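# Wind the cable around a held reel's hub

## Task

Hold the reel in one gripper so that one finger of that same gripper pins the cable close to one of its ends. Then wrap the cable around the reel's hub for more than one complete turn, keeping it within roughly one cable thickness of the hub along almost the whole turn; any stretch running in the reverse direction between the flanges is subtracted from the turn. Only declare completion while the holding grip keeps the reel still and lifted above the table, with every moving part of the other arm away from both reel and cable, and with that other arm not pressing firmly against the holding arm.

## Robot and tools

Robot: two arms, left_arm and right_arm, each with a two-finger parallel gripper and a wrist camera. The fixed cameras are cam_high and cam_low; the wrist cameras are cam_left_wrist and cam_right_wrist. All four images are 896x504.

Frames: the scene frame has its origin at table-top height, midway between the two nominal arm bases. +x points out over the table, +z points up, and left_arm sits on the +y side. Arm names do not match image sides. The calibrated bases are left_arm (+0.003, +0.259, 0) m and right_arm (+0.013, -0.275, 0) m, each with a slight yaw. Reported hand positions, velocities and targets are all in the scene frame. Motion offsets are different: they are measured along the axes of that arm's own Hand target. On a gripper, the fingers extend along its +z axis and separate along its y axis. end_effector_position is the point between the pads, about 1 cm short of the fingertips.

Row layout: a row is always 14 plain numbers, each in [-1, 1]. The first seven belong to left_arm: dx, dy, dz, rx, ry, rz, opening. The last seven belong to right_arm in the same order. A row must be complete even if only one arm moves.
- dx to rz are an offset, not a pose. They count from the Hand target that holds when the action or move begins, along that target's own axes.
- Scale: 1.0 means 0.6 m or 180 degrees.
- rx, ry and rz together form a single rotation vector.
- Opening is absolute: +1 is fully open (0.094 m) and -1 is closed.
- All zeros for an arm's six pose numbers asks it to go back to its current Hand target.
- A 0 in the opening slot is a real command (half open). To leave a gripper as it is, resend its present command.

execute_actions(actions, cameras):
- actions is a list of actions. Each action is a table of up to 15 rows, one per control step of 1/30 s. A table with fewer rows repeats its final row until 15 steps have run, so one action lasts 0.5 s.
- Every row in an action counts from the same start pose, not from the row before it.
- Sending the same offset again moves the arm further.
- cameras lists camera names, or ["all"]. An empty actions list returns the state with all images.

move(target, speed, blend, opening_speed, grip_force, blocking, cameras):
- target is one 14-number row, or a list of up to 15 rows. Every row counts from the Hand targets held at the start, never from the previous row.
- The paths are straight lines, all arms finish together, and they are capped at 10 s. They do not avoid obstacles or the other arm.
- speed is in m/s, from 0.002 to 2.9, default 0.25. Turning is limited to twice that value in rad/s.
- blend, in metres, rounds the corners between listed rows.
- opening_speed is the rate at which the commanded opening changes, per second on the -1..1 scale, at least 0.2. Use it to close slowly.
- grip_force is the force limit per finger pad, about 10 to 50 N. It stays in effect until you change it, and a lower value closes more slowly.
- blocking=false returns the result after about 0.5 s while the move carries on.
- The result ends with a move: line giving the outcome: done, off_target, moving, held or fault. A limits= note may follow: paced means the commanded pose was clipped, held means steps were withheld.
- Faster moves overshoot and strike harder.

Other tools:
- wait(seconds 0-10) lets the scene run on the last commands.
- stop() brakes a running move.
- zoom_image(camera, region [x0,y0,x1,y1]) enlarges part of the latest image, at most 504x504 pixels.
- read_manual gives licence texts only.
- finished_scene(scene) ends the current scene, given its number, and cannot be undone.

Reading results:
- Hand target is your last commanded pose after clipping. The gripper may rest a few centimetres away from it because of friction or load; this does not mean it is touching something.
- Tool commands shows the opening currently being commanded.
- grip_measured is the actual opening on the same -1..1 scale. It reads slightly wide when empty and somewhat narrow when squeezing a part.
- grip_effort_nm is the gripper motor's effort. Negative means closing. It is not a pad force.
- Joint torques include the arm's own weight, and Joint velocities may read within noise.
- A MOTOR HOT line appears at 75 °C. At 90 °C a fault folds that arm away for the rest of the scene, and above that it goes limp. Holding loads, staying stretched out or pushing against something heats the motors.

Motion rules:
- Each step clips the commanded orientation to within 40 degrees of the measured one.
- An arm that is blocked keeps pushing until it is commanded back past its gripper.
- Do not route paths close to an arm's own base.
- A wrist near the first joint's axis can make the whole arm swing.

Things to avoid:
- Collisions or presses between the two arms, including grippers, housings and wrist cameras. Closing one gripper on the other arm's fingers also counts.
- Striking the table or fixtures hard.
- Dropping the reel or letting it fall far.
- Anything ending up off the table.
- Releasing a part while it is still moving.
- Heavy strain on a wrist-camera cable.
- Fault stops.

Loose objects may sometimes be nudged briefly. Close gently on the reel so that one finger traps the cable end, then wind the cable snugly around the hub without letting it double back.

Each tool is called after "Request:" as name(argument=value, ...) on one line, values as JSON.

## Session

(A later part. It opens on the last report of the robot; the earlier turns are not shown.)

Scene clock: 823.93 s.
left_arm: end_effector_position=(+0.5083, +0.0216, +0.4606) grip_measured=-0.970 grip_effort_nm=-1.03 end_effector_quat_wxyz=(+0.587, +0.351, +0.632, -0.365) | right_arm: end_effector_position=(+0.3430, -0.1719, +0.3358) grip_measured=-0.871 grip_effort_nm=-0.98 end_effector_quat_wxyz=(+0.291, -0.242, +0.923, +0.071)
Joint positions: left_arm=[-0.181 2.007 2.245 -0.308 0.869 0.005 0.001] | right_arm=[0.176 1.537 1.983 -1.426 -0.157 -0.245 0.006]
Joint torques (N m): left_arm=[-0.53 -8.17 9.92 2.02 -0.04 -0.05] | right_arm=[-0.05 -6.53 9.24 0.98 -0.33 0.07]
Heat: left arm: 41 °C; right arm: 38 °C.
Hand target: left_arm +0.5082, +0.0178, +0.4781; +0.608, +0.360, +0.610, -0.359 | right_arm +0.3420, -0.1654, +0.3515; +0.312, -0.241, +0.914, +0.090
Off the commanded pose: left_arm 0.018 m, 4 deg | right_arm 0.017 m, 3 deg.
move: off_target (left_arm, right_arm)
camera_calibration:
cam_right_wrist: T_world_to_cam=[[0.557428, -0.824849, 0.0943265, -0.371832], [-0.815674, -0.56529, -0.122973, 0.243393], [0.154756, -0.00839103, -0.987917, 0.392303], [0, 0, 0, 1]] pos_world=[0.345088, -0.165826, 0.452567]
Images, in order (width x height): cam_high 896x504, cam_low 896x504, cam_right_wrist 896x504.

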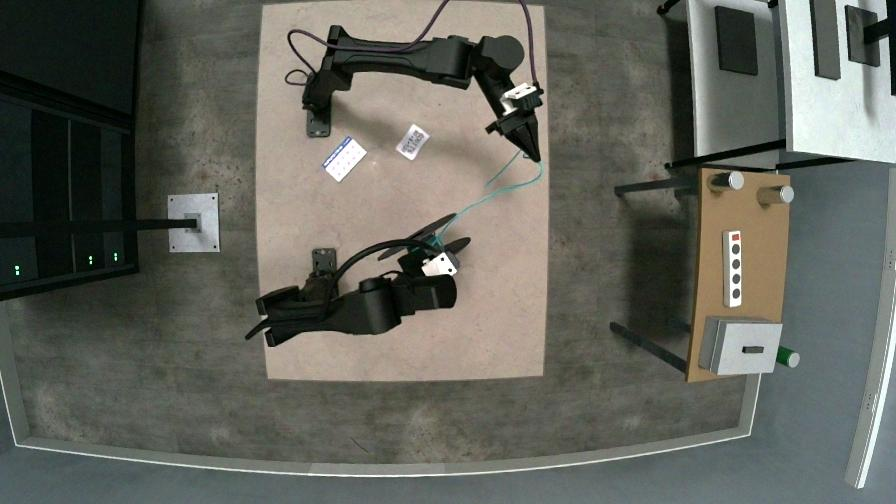

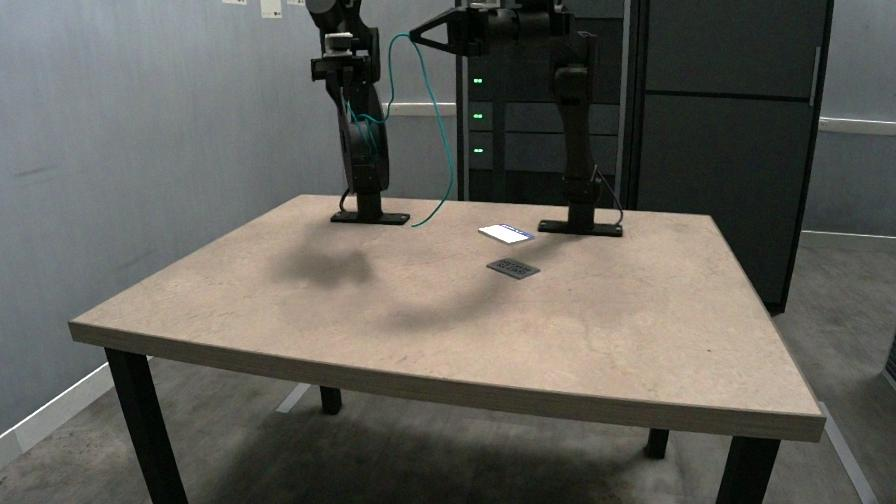

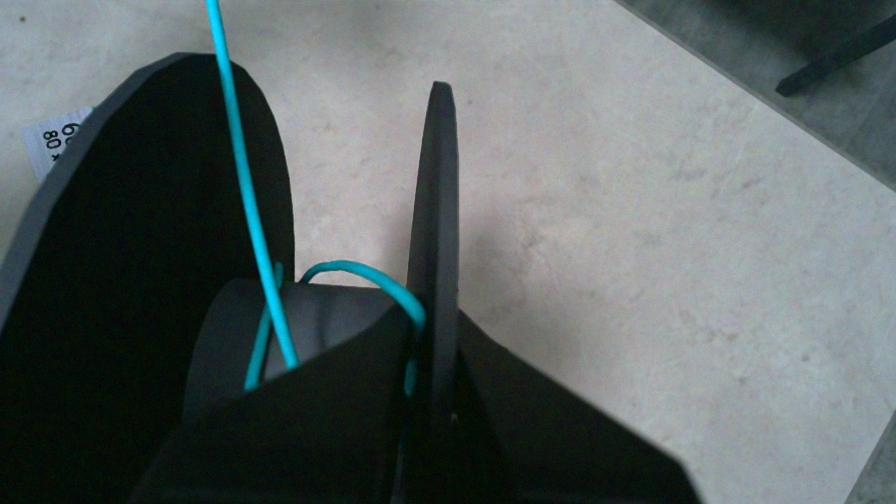

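Request:
move(target=[[0.3,-0.03,0.09,0,0,0,-1,0,0,0,0,0,0,-1],[0.55,-0.1,0.107,0,0,0,-1,0,0,0,0,0,0,-1]], speed=0.15, blend=[0.03,0], cameras=["cam_high","cam_low","cam_right_wrist"])

Request:
zoom_image(camera="cam_low", region=[290, 50, 450, 270])

Request:
zoom_image(camera="cam_right_wrist", region=[180, 200, 440, 420])

Scene clock: 830.30 s.
left_arm: end_effector_position=(+0.4857, -0.0653, +0.1413) grip_measured=-0.970 grip_effort_nm=-1.03 end_effector_quat_wxyz=(+0.587, +0.360, +0.628, -0.364) | right_arm: end_effector_position=(+0.3430, -0.1719, +0.3358) grip_measured=-0.871 grip_effort_nm=-0.98 end_effector_quat_wxyz=(+0.291, -0.242, +0.923, +0.071)
Joint positions: left_arm=[-0.387 2.218 1.21 0.946 0.677 0.005 0.001] | right_arm=[0.176 1.537 1.983 -1.426 -0.157 -0.245 0.006]
Joint torques (N m): left_arm=[-0.43 -9.03 5.07 2.42 -0.14 -0.04] | right_arm=[0.17 -6.34 9.18 1.04 -0.35 0.02]
Heat: left arm: 42 °C; right arm: 38 °C.
Hand target: left_arm +0.4861, -0.0664, +0.1479; +0.608, +0.360, +0.610, -0.359 | right_arm +0.3420, -0.1654, +0.3515; +0.312, -0.241, +0.914, +0.090
Off the commanded pose: left_arm 0.007 m, 3 deg | right_arm 0.017 m, 3 deg.
move: off_target (left_arm, right_arm)
camera_calibration:
cam_right_wrist: T_world_to_cam=[[0.557428, -0.824849, 0.0943265, -0.371832], [-0.815674, -0.56529, -0.122973, 0.243393], [0.154756, -0.00839103, -0.987917, 0.392303], [0, 0, 0, 1]] pos_world=[0.345088, -0.165826, 0.452567]
Images, in order (width x height): cam_high 896x504, cam_low 896x504, cam_right_wrist 896x504.

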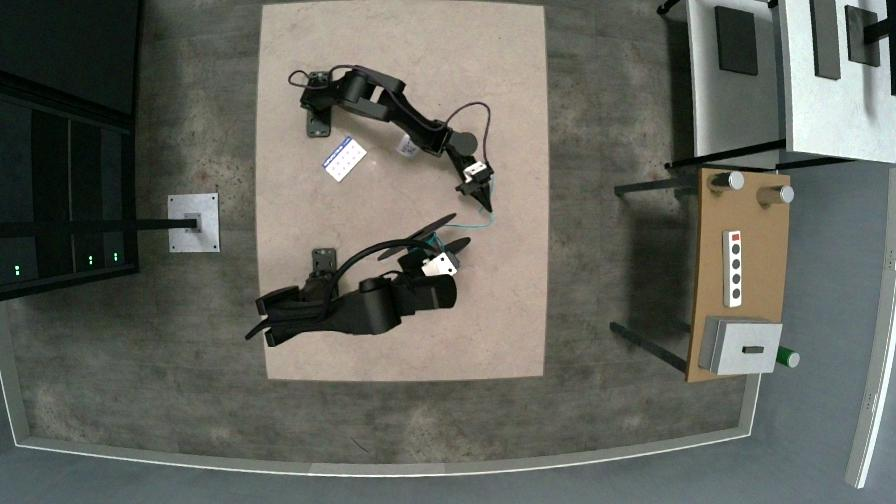

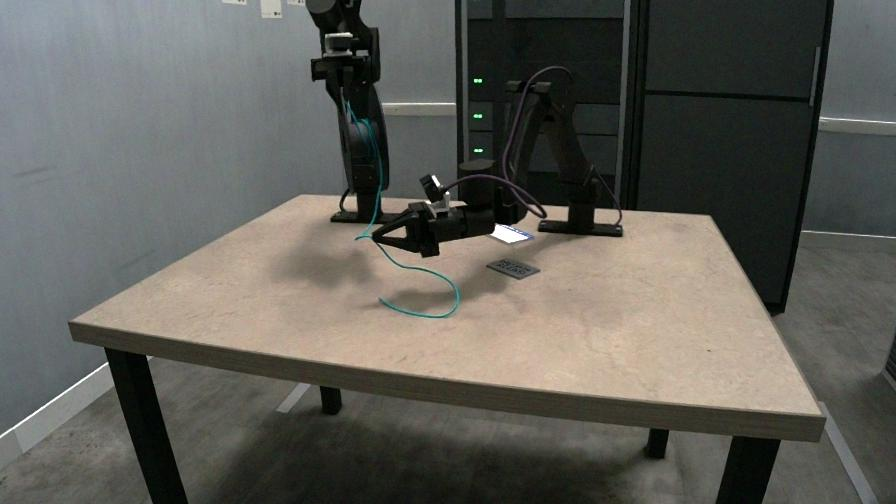

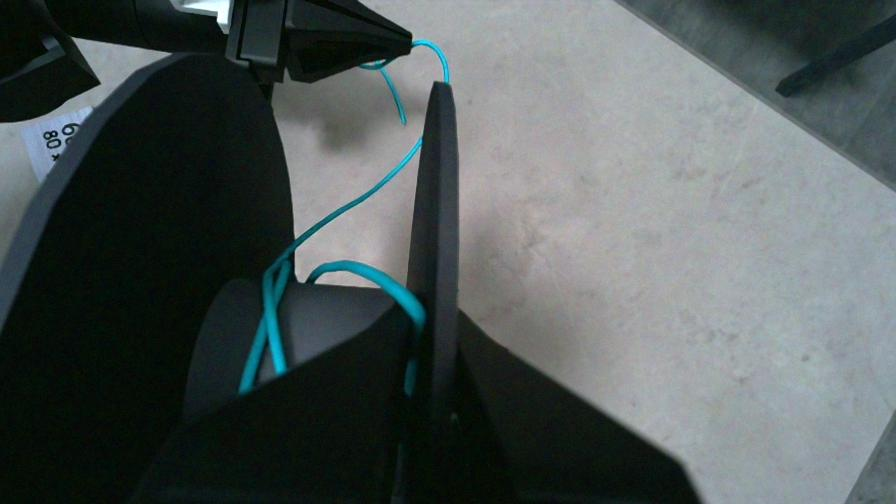

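Scaled by 2.291 from the camera's 896x504 image, which has a finer 1280x720 frame.

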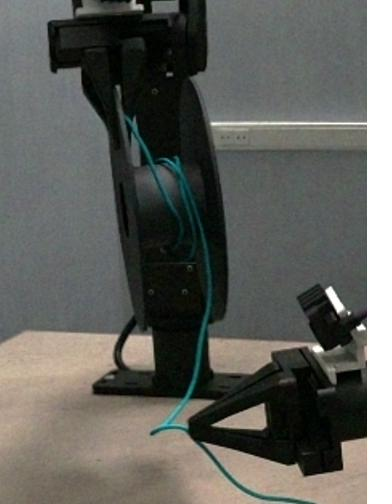

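Scaled by 1.938 from the camera's 896x504 image, which has a finer 1280x720 frame.

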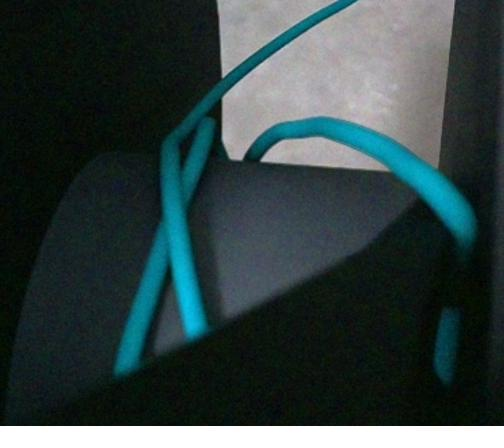

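Request:
move(target=[[0.03,-0.1,-0.07,0,0,0,-1,0,0,0,0,0,0,-1],[0.03,-0.28,-0.085,0,0,0,-1,0,0,0,0,0,0,-1],[0.03,-0.54,-0.085,0,0,0,-1,0,0,0,0,0,0,-1],[-0.303,-0.648,-0.155,0,0,0,-1,0,0,0,0,0,0,-1]], speed=0.15, blend=[0.02,0.02,0.02,0])

Request:
move(target=[-0.46,0.01,-0.022,0,0,0,-1,0,0,0,0,0,0,-1], speed=0.12, cameras=["cam_high","cam_low","cam_right_wrist"])

Request:
zoom_image(camera="cam_low", region=[290, 0, 450, 240])

Request:
zoom_image(camera="cam_right_wrist", region=[180, 200, 440, 420])

Request:
zoom_image(camera="cam_high", region=[330, 180, 490, 300])

Scene clock: 840.70 s.
left_arm: end_effector_position=(+0.1001, -0.1770, +0.3099) grip_measured=-0.970 grip_effort_nm=-1.03 end_effector_quat_wxyz=(+0.600, +0.375, +0.610, -0.356) | right_arm: end_effector_position=(+0.3430, -0.1719, +0.3358) grip_measured=-0.871 grip_effort_nm=-0.98 end_effector_quat_wxyz=(+0.291, -0.242, +0.923, +0.071)
Joint positions: left_arm=[-1.515 1.348 0.869 0.451 -0.439 0.003 0.001] | right_arm=[0.176 1.537 1.983 -1.426 -0.157 -0.245 0.006]
Joint torques (N m): left_arm=[-0.57 -6.04 10.69 1.47 -0.23 0.01] | right_arm=[-0.05 -6.54 8.99 1.02 -0.4 0.06]
Heat: left arm: 42 °C; right arm: 38 °C.
Hand target: left_arm +0.1013, -0.1736, +0.3300; +0.608, +0.360, +0.610, -0.359 | right_arm +0.3420, -0.1654, +0.3515; +0.312, -0.241, +0.914, +0.090
Off the commanded pose: left_arm 0.021 m, 2 deg | right_arm 0.017 m, 3 deg.
move: off_target (left_arm, right_arm)

Scene clock: 843.97 s.
left_arm: end_effector_position=(+0.1186, -0.1592, +0.5049) grip_measured=-0.978 grip_effort_nm=-1.03 end_effector_quat_wxyz=(+0.553, +0.431, +0.673, -0.235) | right_arm: end_effector_position=(+0.3195, -0.1609, +0.3503) grip_measured=-0.871 grip_effort_nm=-0.98 end_effector_quat_wxyz=(+0.287, -0.234, +0.921, +0.120)
Joint positions: left_arm=[-1.497 1.69 2.345 -0.979 -0.513 0.003 0.001] | right_arm=[0.177 1.508 2.02 -1.493 -0.246 -0.204 0.006]
Joint torques (N m): left_arm=[-2.26 -8.75 14.08 3.47 0.28 0] | right_arm=[-0.13 -3.03 6.48 1.64 0.37 -0.2]
Motor temperatures (°C): left_arm=[26 33 38 43 30 29 32] | right_arm=[28 32 38 29 28 26 31]
Heat: left arm: 43 °C; right arm: 38 °C.
Hand target: left_arm +0.1006, -0.1599, +0.6063; +0.608, +0.360, +0.610, -0.359 | right_arm +0.3421, -0.1654, +0.3514; +0.312, -0.241, +0.914, +0.090
Off the commanded pose: left_arm 0.103 m, 19 deg | right_arm 0.023 m, 5 deg.
move: off_target (left_arm, right_arm)
camera_calibration:
cam_right_wrist: T_world_to_cam=[[0.572146, -0.820151, 0.00117965, -0.32233], [-0.810782, -0.565826, -0.149915, 0.239997], [0.12362, 0.0848167, -0.988698, 0.435508], [0, 0, 0, 1]] pos_world=[0.325168, -0.165501, 0.466946]
Images, in order (width x height): cam_high 896x504, cam_low 896x504, cam_right_wrist 896x504.

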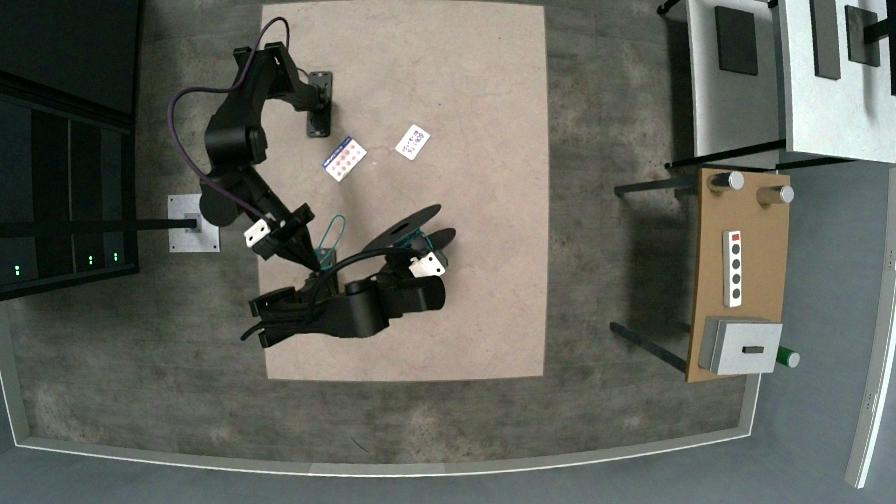

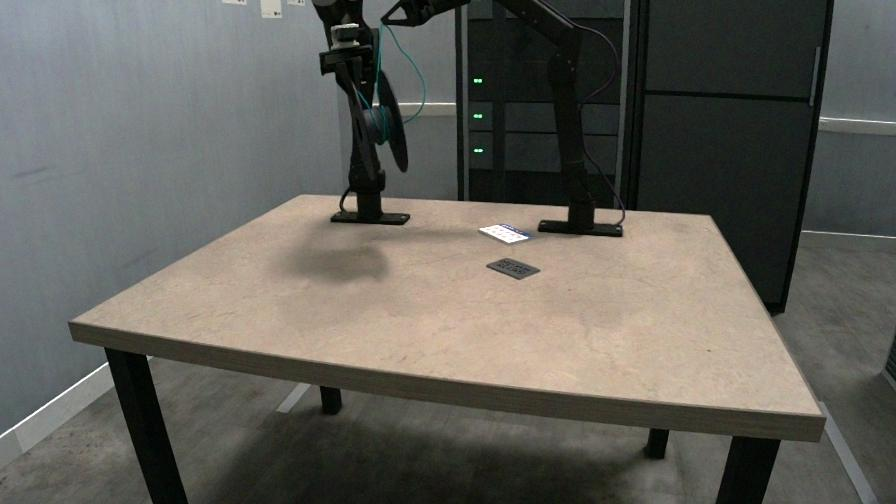

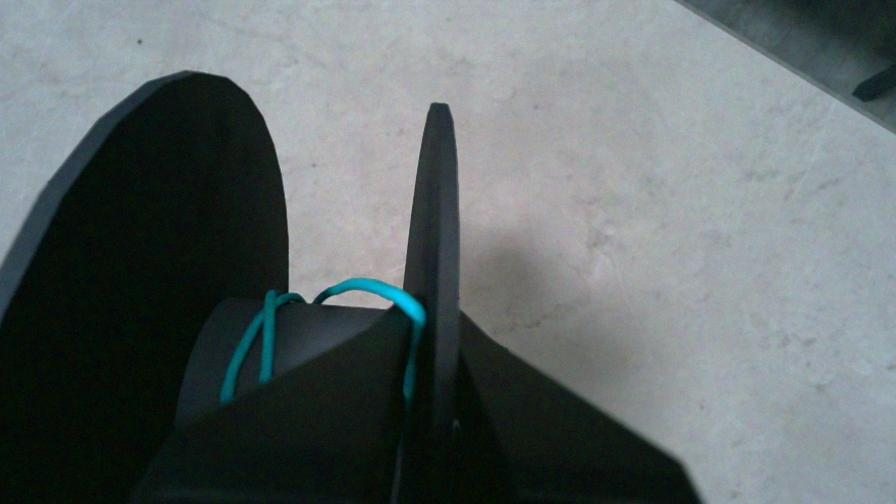

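Scaled by 2.100 from the camera's 896x504 image, which has a finer 1280x720 frame.

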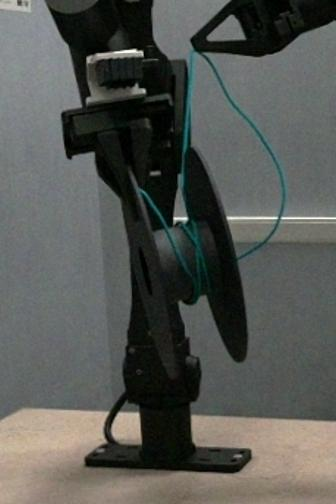

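Scaled by 1.938 from the camera's 896x504 image, which has a finer 1280x720 frame.

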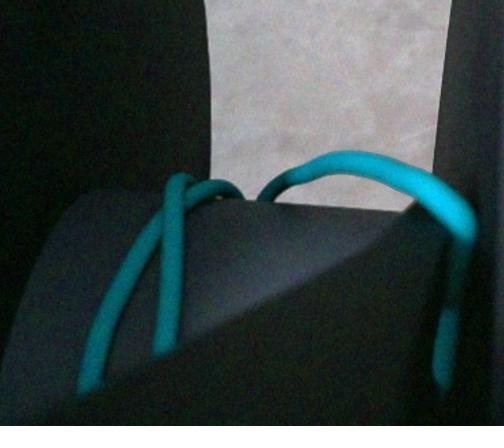

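Scaled by 3.150 from the camera's 896x504 image, which has a finer 1280x720 frame.

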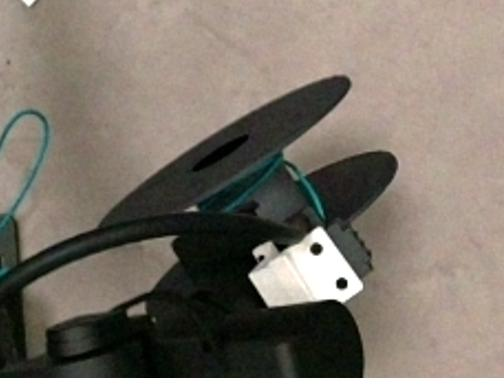

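Request:
move(target=[0.25,0.02,0.0,0,0,0,-1,0,0,0,0,0,0,-1], speed=0.1, cameras=["cam_high","cam_low","cam_right_wrist"])

Request:
zoom_image(camera="cam_right_wrist", region=[180, 200, 440, 420])

Request:
zoom_image(camera="cam_low", region=[290, 0, 450, 240])

Scene clock: 849.33 s.
left_arm: end_effector_position=(+0.1096, -0.1591, +0.4330) grip_measured=-0.978 grip_effort_nm=-1.04 end_effector_quat_wxyz=(+0.588, +0.384, +0.630, -0.332) | right_arm: end_effector_position=(+0.3264, -0.1688, +0.3459) grip_measured=-0.871 grip_effort_nm=-0.98 end_effector_quat_wxyz=(+0.287, -0.240, +0.923, +0.091)
Joint positions: left_arm=[-1.489 1.317 1.407 -0.189 -0.436 -0.007 0.001] | right_arm=[0.177 1.52 2.02 -1.487 -0.194 -0.231 0.006]
Joint torques (N m): left_arm=[0.58 -5.9 5.82 2.58 0.1 0.1] | right_arm=[-0.03 -4.45 6.17 1.63 -0.04 -0.12]
Heat: left arm: 45 °C; right arm: 38 °C.
Hand target: left_arm +0.1109, -0.1537, +0.4562; +0.608, +0.360, +0.610, -0.359 | right_arm +0.3420, -0.1654, +0.3514; +0.312, -0.241, +0.914, +0.090
Off the commanded pose: left_arm 0.024 m, 5 deg | right_arm 0.017 m, 3 deg.
move: off_target (left_arm, right_arm)
camera_calibration:
cam_right_wrist: T_world_to_cam=[[0.566501, -0.822196, 0.0554127, -0.349969], [-0.81256, -0.568525, -0.12855, 0.233154], [0.137197, 0.0277978, -0.990154, 0.417469], [0, 0, 0, 1]] pos_world=[0.330434, -0.166794, 0.462723]
Images, in order (width x height): cam_high 896x504, cam_low 896x504, cam_right_wrist 896x504.

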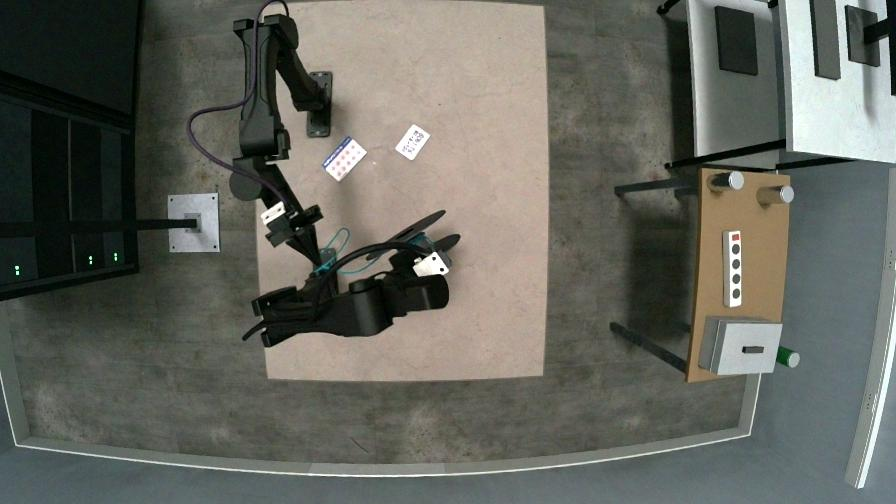

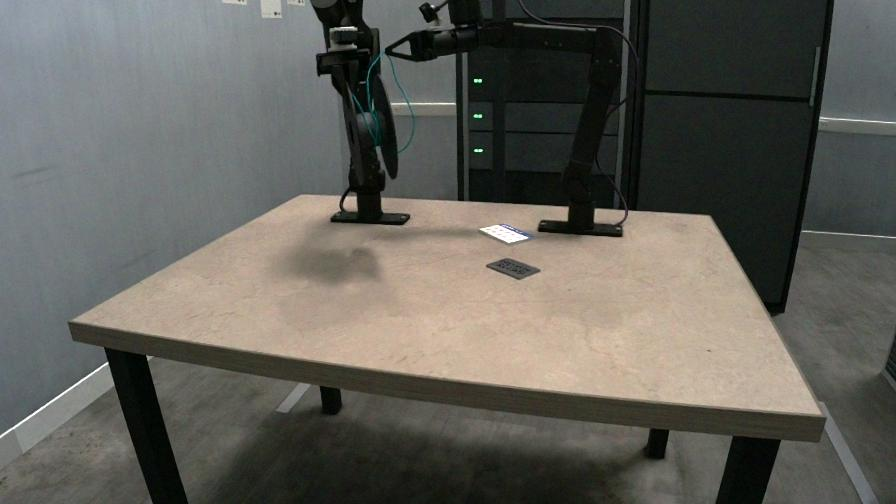

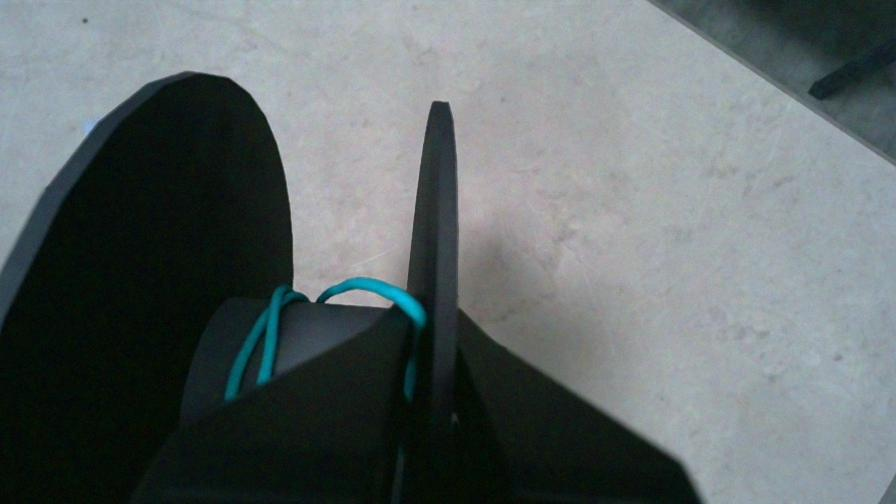

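Scaled by 1.938 from the camera's 896x504 image, which has a finer 1280x720 frame.

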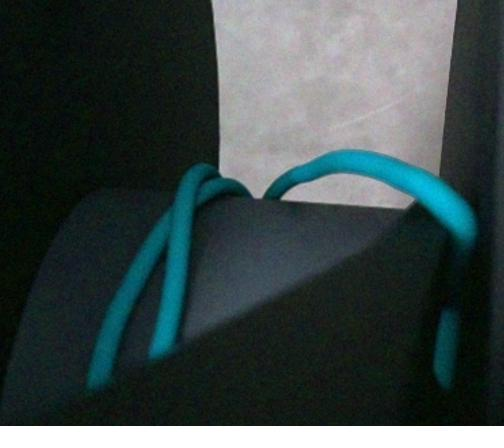

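Scaled by 2.100 from the camera's 896x504 image, which has a finer 1280x720 frame.

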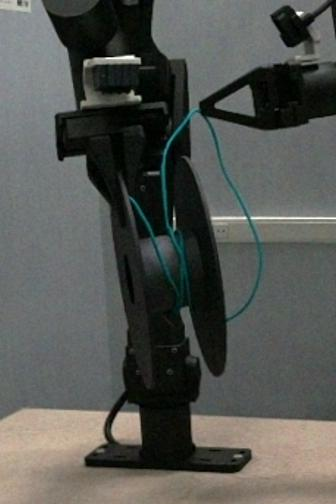

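Request:
move(target=[[0.45,-0.03,0.02,0,0,0,-1,0,0,0,0,0,0,-1],[0.45,-0.03,0.02,0,0,0,-0.3,0,0,0,0,0,0,-1],[0.45,-0.03,-0.25,0,0,0,-0.3,0,0,0,0,0,0,-1]], speed=0.15, cameras=["cam_high","cam_low","cam_right_wrist"])

Request:
zoom_image(camera="cam_right_wrist", region=[180, 200, 440, 420])

Request:
zoom_image(camera="cam_low", region=[290, 50, 450, 270])

Request:
zoom_image(camera="cam_high", region=[330, 180, 490, 300])

Scene clock: 859.70 s.
left_arm: end_effector_position=(+0.0220, -0.0322, +0.1899) grip_measured=-0.303 grip_effort_nm=0.14 end_effector_quat_wxyz=(+0.611, +0.357, +0.606, -0.363) | right_arm: end_effector_position=(+0.3264, -0.1688, +0.3459) grip_measured=-0.871 grip_effort_nm=-0.98 end_effector_quat_wxyz=(+0.287, -0.240, +0.923, +0.091)
Joint positions: left_arm=[-2.034 1.019 0.108 0.93 -0.978 0.013 0.033] | right_arm=[0.177 1.52 2.02 -1.487 -0.194 -0.231 0.006]
Joint torques (N m): left_arm=[-0.58 -1.91 5.65 1.26 -0.14 -0.09] | right_arm=[-0.06 -4.19 6.3 1.59 0.01 -0.07]
Heat: left arm: 45 °C; right arm: 38 °C.
Hand target: left_arm +0.0220, -0.0304, +0.1868; +0.608, +0.360, +0.610, -0.359 | right_arm +0.3420, -0.1654, +0.3514; +0.312, -0.241, +0.914, +0.090
Off the commanded pose: left_arm 0.004 m, 1 deg | right_arm 0.017 m, 3 deg.
move: off_target (right_arm); target 2's new opening was sent with left_arm's hand 0.011 m and 4 deg from that target
camera_calibration:
cam_right_wrist: T_world_to_cam=[[0.566501, -0.822196, 0.0554127, -0.349969], [-0.81256, -0.568525, -0.12855, 0.233154], [0.137197, 0.0277978, -0.990154, 0.417469], [0, 0, 0, 1]] pos_world=[0.330434, -0.166794, 0.462723]
Images, in order (width x height): cam_high 896x504, cam_low 896x504, cam_right_wrist 896x504.

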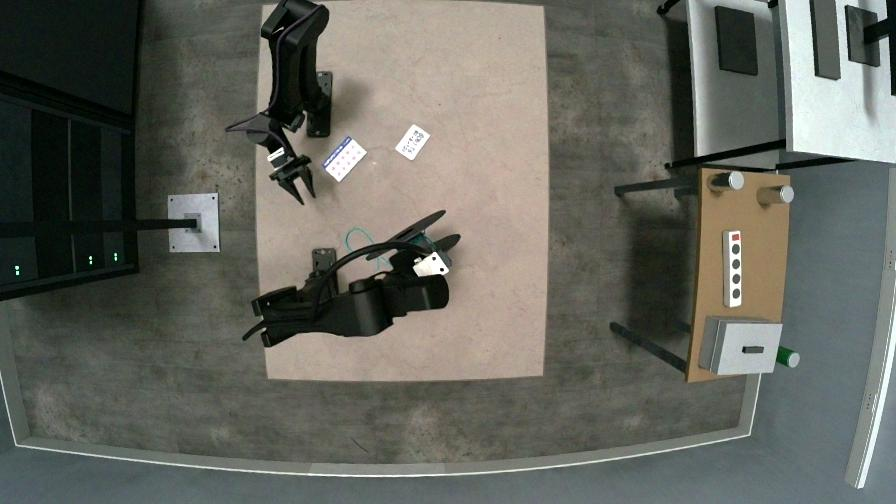

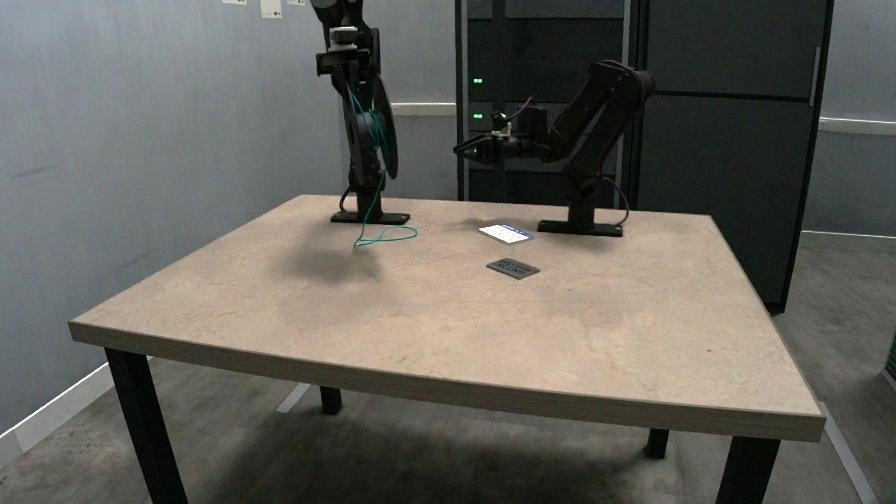

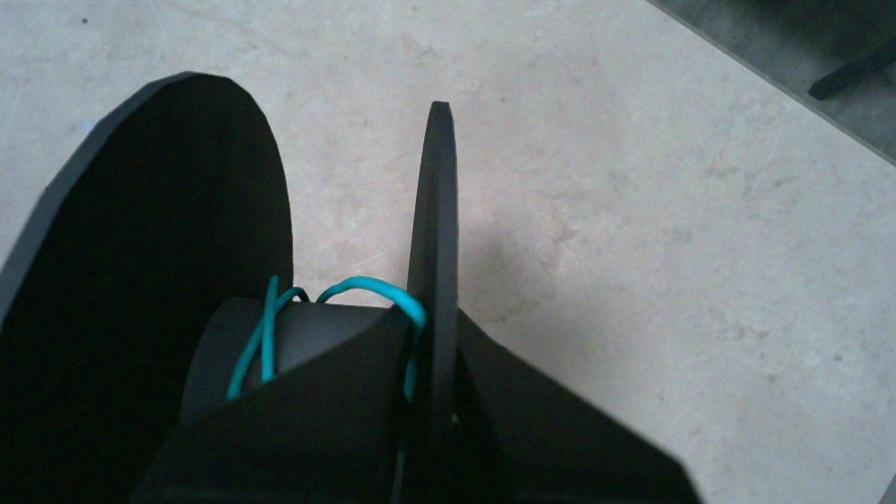

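Scaled by 1.938 from the camera's 896x504 image, which has a finer 1280x720 frame.

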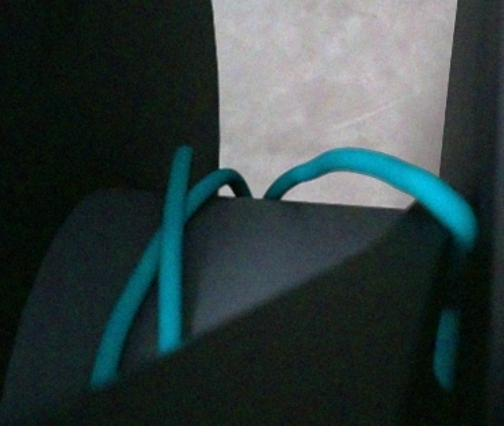

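Scaled by 2.291 from the camera's 896x504 image, which has a finer 1280x720 frame.

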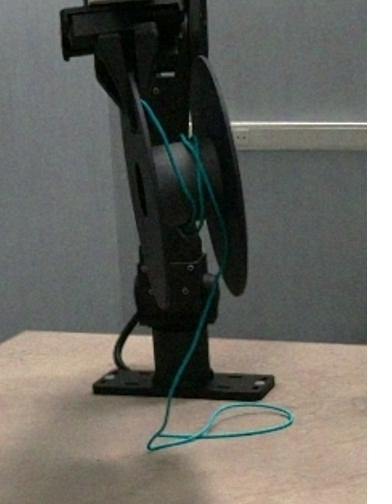

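Scaled by 3.150 from the camera's 896x504 image, which has a finer 1280x720 frame.

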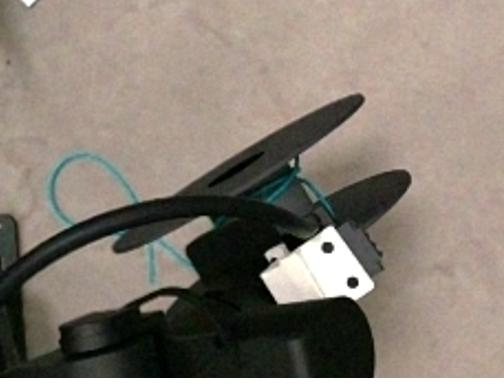

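Request:
zoom_image(camera="cam_low", region=[340, 90, 400, 170])

Request:
zoom_image(camera="cam_high", region=[390, 215, 450, 260])

Scaled by 6.300 from the camera's 896x504 image, which has a finer 1280x720 frame.

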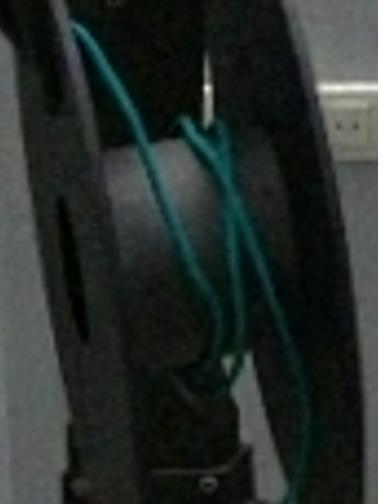

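Scaled by 8.400 from the camera's 896x504 image, which has a finer 1280x720 frame.

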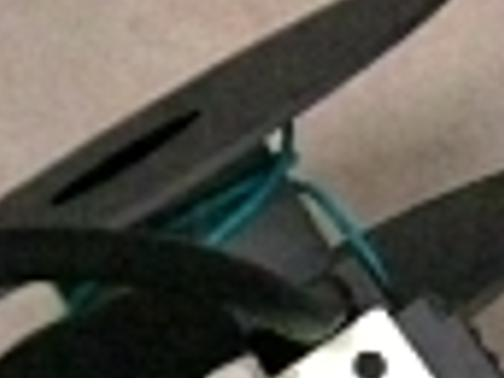

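Request:
move(target=[0.045,0.225,0.04,0.095,0.33,0.056,-0.3,0,0,0,0,0,0,-1], cameras=["cam_left_wrist","cam_high"])

Scene clock: 874.70 s.
left_arm: end_effector_position=(+0.1525, +0.0188, +0.1477) grip_measured=-0.303 grip_effort_nm=0.14 end_effector_quat_wxyz=(+0.194, +0.614, +0.750, -0.152) | right_arm: end_effector_position=(+0.3264, -0.1688, +0.3459) grip_measured=-0.871 grip_effort_nm=-0.98 end_effector_quat_wxyz=(+0.287, -0.240, +0.923, +0.091)
Joint positions: left_arm=[-0.868 1.189 0.972 -0.904 0.219 0.444 0.033] | right_arm=[0.177 1.52 2.02 -1.487 -0.194 -0.231 0.006]
Joint torques (N m): left_arm=[0.61 -2.26 10.09 0.88 0.34 0.18] | right_arm=[-0.25 -4.29 6.2 1.59 -0.03 -0.07]
Heat: left arm: 42 °C; right arm: 37 °C.
Hand target: left_arm +0.1518, +0.0140, +0.1596; +0.197, +0.622, +0.740, -0.165 | right_arm +0.3420, -0.1654, +0.3514; +0.312, -0.241, +0.914, +0.090
Off the commanded pose: left_arm 0.013 m, 2 deg | right_arm 0.017 m, 3 deg.
move: off_target (left_arm, right_arm)
camera_calibration:
cam_left_wrist: T_world_to_cam=[[-0.952948, -0.297606, 0.0576231, 0.134345], [-0.299223, 0.953938, -0.021645, 0.0534212], [-0.0485271, -0.0378687, -0.998104, 0.268173], [0, 0, 0, 1]] pos_world=[0.157023, -0.000823154, 0.26108]
Images, in order (width x height): cam_high 896x504, cam_left_wrist 896x504.

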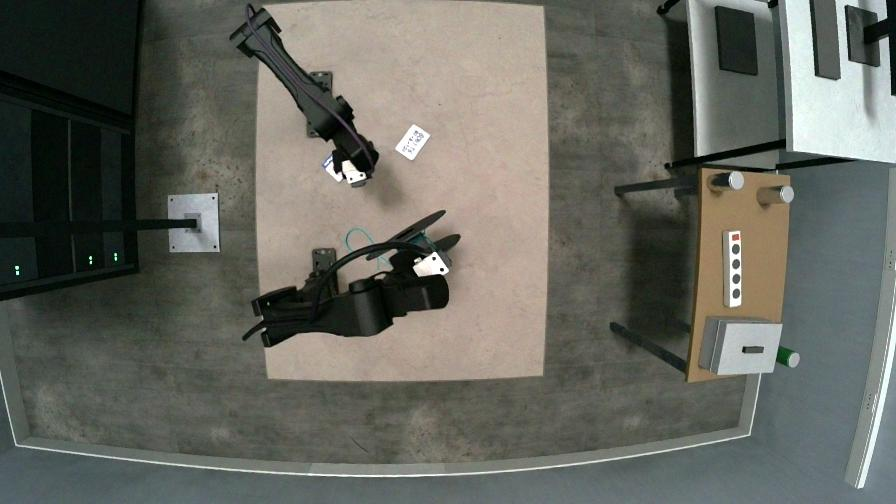

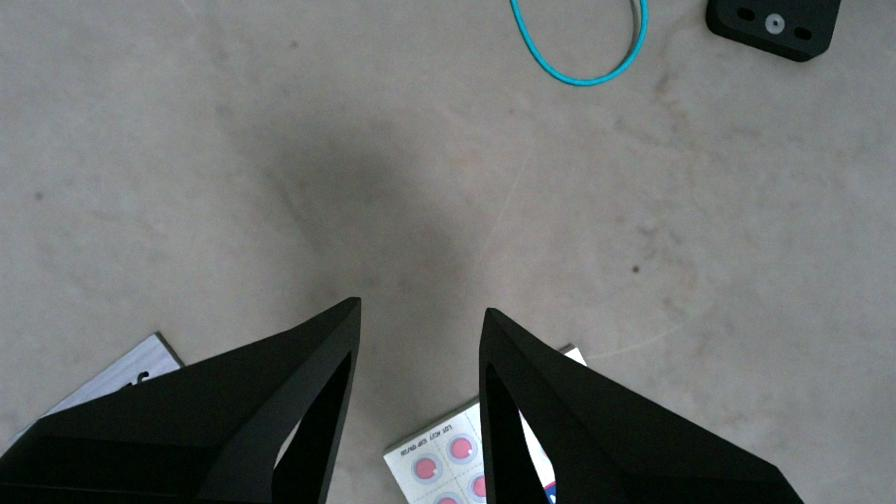

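Request:
move(target=[-0.143,-0.029,0.081,0,0,0,-0.3,0,0,0,0,0,0,-1], cameras=["cam_left_wrist"])

Scene clock: 883.03 s.
left_arm: end_effector_position=(+0.1427, -0.0687, +0.1441) grip_measured=-0.303 grip_effort_nm=0.14 end_effector_quat_wxyz=(+0.164, +0.630, +0.743, -0.154) | right_arm: end_effector_position=(+0.3264, -0.1688, +0.3459) grip_measured=-0.871 grip_effort_nm=-0.98 end_effector_quat_wxyz=(+0.287, -0.240, +0.923, +0.091)
Joint positions: left_arm=[-1.08 1.499 1.212 -0.858 0.157 0.283 0.033] | right_arm=[0.177 1.52 2.02 -1.487 -0.194 -0.231 0.006]
Joint velocities: left_arm=[within noise] | right_arm=[-0.012 -0.002 0.017 -0.051 -0.051 -0.154 0]
Joint torques (N m): left_arm=[-0.4 -4.6 10.03 1.43 -0.08 -0.15] | right_arm=[0.02 -4.59 6.28 1.61 -0.02 -0.05]
Heat: left arm: 40 °C; right arm: 37 °C.
Hand target: left_arm +0.1516, -0.0861, +0.1601; +0.198, +0.622, +0.740, -0.165 | right_arm +0.3420, -0.1654, +0.3514; +0.312, -0.241, +0.914, +0.090
Off the commanded pose: left_arm 0.025 m, 4 deg | right_arm 0.017 m, 3 deg.
move: off_target (left_arm, right_arm)
camera_calibration:
cam_left_wrist: T_world_to_cam=[[-0.962055, -0.259324, 0.0848633, 0.0991922], [-0.258022, 0.965785, 0.0261592, 0.121911], [-0.0887434, 0.00326998, -0.996049, 0.269015], [0, 0, 0, 1]] pos_world=[0.150757, -0.0928965, 0.256346]
Images, in order (width x height): cam_left_wrist 896x504.

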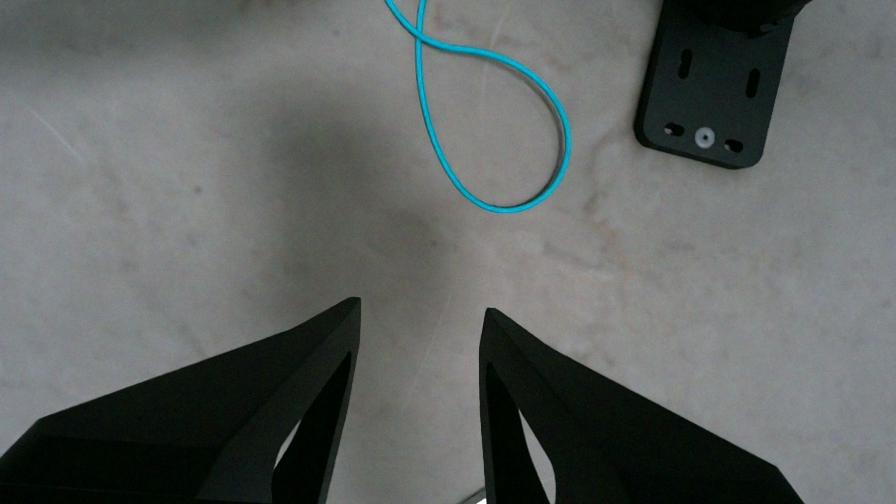

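Request:
move(target=[-0.09,-0.015,0.05,0,0,0,-0.3,0,0,0,0,0,0,-1], cameras=["cam_left_wrist"])

Scene clock: 885.87 s.
left_arm: end_effector_position=(+0.1461, -0.1331, +0.1462) grip_measured=-0.303 grip_effort_nm=0.14 end_effector_quat_wxyz=(+0.169, +0.631, +0.741, -0.153) | right_arm: end_effector_position=(+0.3264, -0.1688, +0.3459) grip_measured=-0.871 grip_effort_nm=-0.98 end_effector_quat_wxyz=(+0.287, -0.240, +0.923, +0.091)
Joint positions: left_arm=[-1.16 1.715 1.44 -0.85 0.119 0.212 0.033] | right_arm=[0.177 1.52 2.02 -1.487 -0.194 -0.231 0.006]
Joint torques (N m): left_arm=[-0.16 -6.34 10 1.37 -0.1 -0.11] | right_arm=[-0.09 -4.53 6.42 1.61 -0.04 -0.04]
Heat: left arm: 40 °C; right arm: 37 °C.
Hand target: left_arm +0.1535, -0.1485, +0.1609; +0.197, +0.622, +0.740, -0.165 | right_arm +0.3420, -0.1654, +0.3514; +0.312, -0.241, +0.914, +0.090
Off the commanded pose: left_arm 0.023 m, 4 deg | right_arm 0.017 m, 3 deg.
move: off_target (left_arm, right_arm)
camera_calibration:
cam_left_wrist: T_world_to_cam=[[-0.963019, -0.257879, 0.078062, 0.0870345], [-0.257304, 0.966172, 0.0175117, 0.186106], [-0.0799372, -0.00322156, -0.996795, 0.269668], [0, 0, 0, 1]] pos_world=[0.153258, -0.156498, 0.25875]
Images, in order (width x height): cam_left_wrist 896x504.

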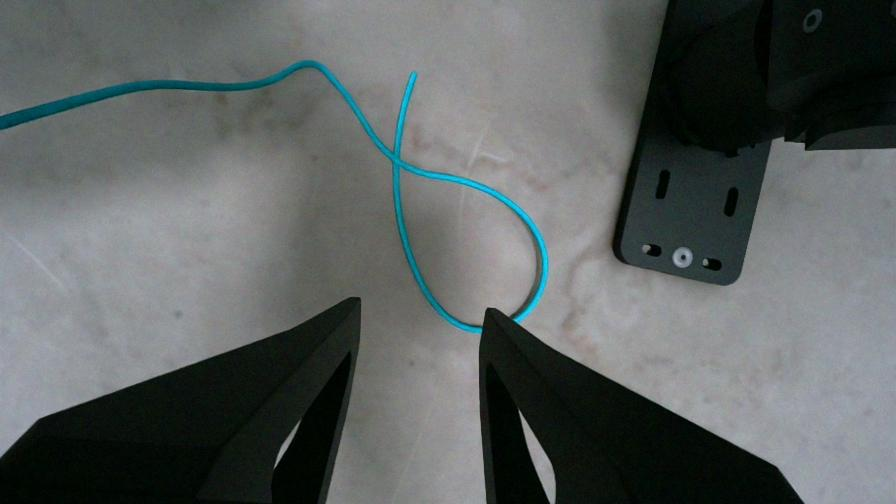

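Request:
move(target=[0.031,-0.12,0.148,0,0,0,-0.3,0,0,0,0,0,0,-1], speed=0.15, cameras=["cam_left_wrist"])

Scene clock: 892.17 s.
left_arm: end_effector_position=(+0.0830, -0.1804, +0.0747) grip_measured=-0.303 grip_effort_nm=0.14 end_effector_quat_wxyz=(+0.176, +0.628, +0.741, -0.161) | right_arm: end_effector_position=(+0.3264, -0.1688, +0.3459) grip_measured=-0.871 grip_effort_nm=-0.98 end_effector_quat_wxyz=(+0.287, -0.240, +0.923, +0.091)
Joint positions: left_arm=[-1.37 1.842 1.295 -0.543 0.029 0.019 0.033] | right_arm=[0.177 1.52 2.02 -1.487 -0.194 -0.231 0.006]
Joint torques (N m): left_arm=[-0.18 -7.21 5.3 1.65 -0.17 -0.09] | right_arm=[-0.06 -4.38 6.16 1.64 -0.01 -0.09]
Heat: left arm: 40 °C; right arm: 37 °C.
Hand target: left_arm +0.0876, -0.1885, +0.0745; +0.198, +0.621, +0.740, -0.165 | right_arm +0.3420, -0.1654, +0.3514; +0.312, -0.241, +0.914, +0.090
Off the commanded pose: left_arm 0.009 m, 3 deg | right_arm 0.017 m, 3 deg.
move: off_target (left_arm, right_arm)
camera_calibration:
cam_left_wrist: T_world_to_cam=[[-0.962186, -0.259466, 0.0829155, 0.0188383], [-0.260606, 0.965441, -0.003041, 0.218485], [-0.079261, -0.0245343, -0.996552, 0.189228], [0, 0, 0, 1]] pos_world=[0.0900629, -0.201404, 0.187678]
Images, in order (width x height): cam_left_wrist 896x504.

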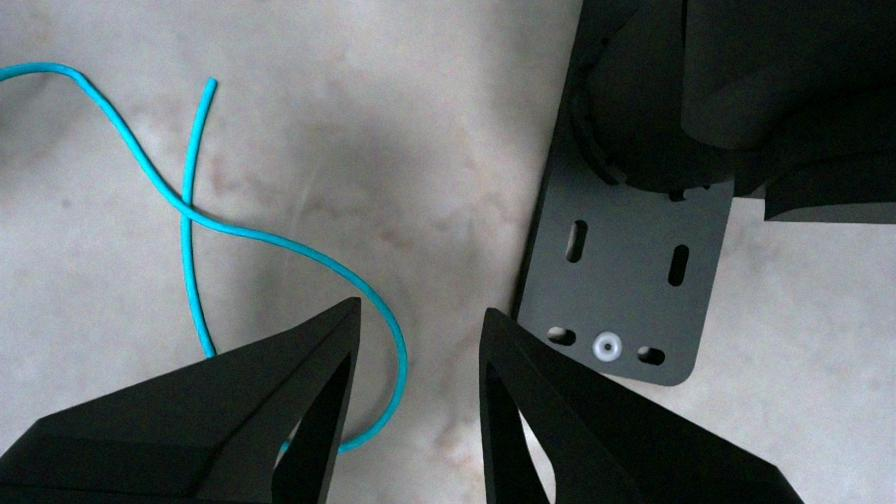

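Request:
move(target=[[0.047,-0.006,0.082,0,0,0,-0.3,0,0,0,0,0,0,-1],[0.047,-0.006,0.082,0,0,0,-1,0,0,0,0,0,0,-1]], speed=0.1, cameras=["cam_left_wrist"])

Scene clock: 897.17 s.
left_arm: end_effector_position=(+0.0827, -0.1829, +0.0222) grip_measured=-0.950 grip_effort_nm=-1.03 end_effector_quat_wxyz=(+0.182, +0.625, +0.742, -0.162) | right_arm: end_effector_position=(+0.3264, -0.1688, +0.3459) grip_measured=-0.871 grip_effort_nm=-0.98 end_effector_quat_wxyz=(+0.287, -0.240, +0.923, +0.091)
Joint positions: left_arm=[-1.375 1.924 1.173 -0.328 0.019 0.009 0.002] | right_arm=[0.177 1.52 2.02 -1.487 -0.194 -0.231 0.006]
Joint torques (N m): left_arm=[-0.57 -6.9 4.7 1.67 -0.14 -0.07] | right_arm=[0.02 -4.44 6.24 1.6 -0.07 -0.06]
Heat: left arm: 40 °C; right arm: 37 °C.
Hand target: left_arm +0.0840, -0.1892, +0.0178; +0.198, +0.622, +0.740, -0.165 | right_arm +0.3420, -0.1654, +0.3514; +0.312, -0.241, +0.914, +0.090
Off the commanded pose: left_arm 0.008 m, 2 deg | right_arm 0.017 m, 3 deg.
move: off_target (right_arm)
camera_calibration:
cam_left_wrist: T_world_to_cam=[[-0.960788, -0.265529, 0.0798742, 0.021107], [-0.267417, 0.963483, -0.0137507, 0.221138], [-0.0733062, -0.0345713, -0.99671, 0.134475], [0, 0, 0, 1]] pos_world=[0.0892734, -0.202809, 0.135388]
Images, in order (width x height): cam_left_wrist 896x504.

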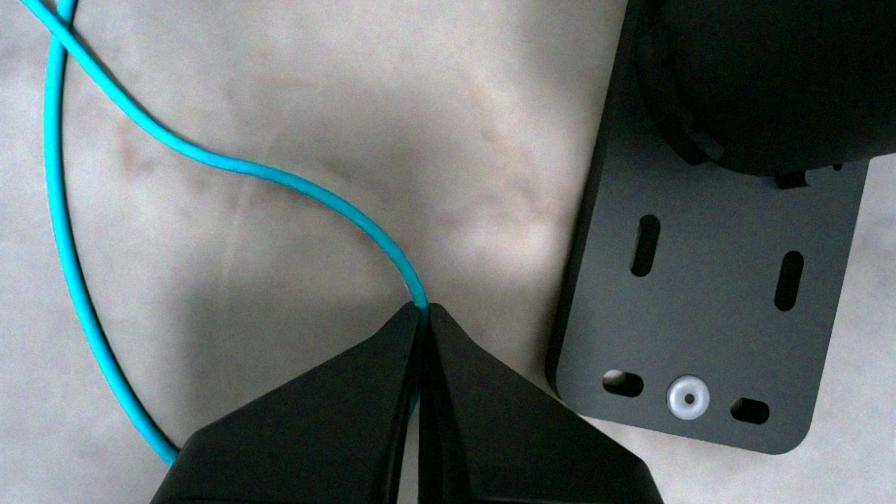

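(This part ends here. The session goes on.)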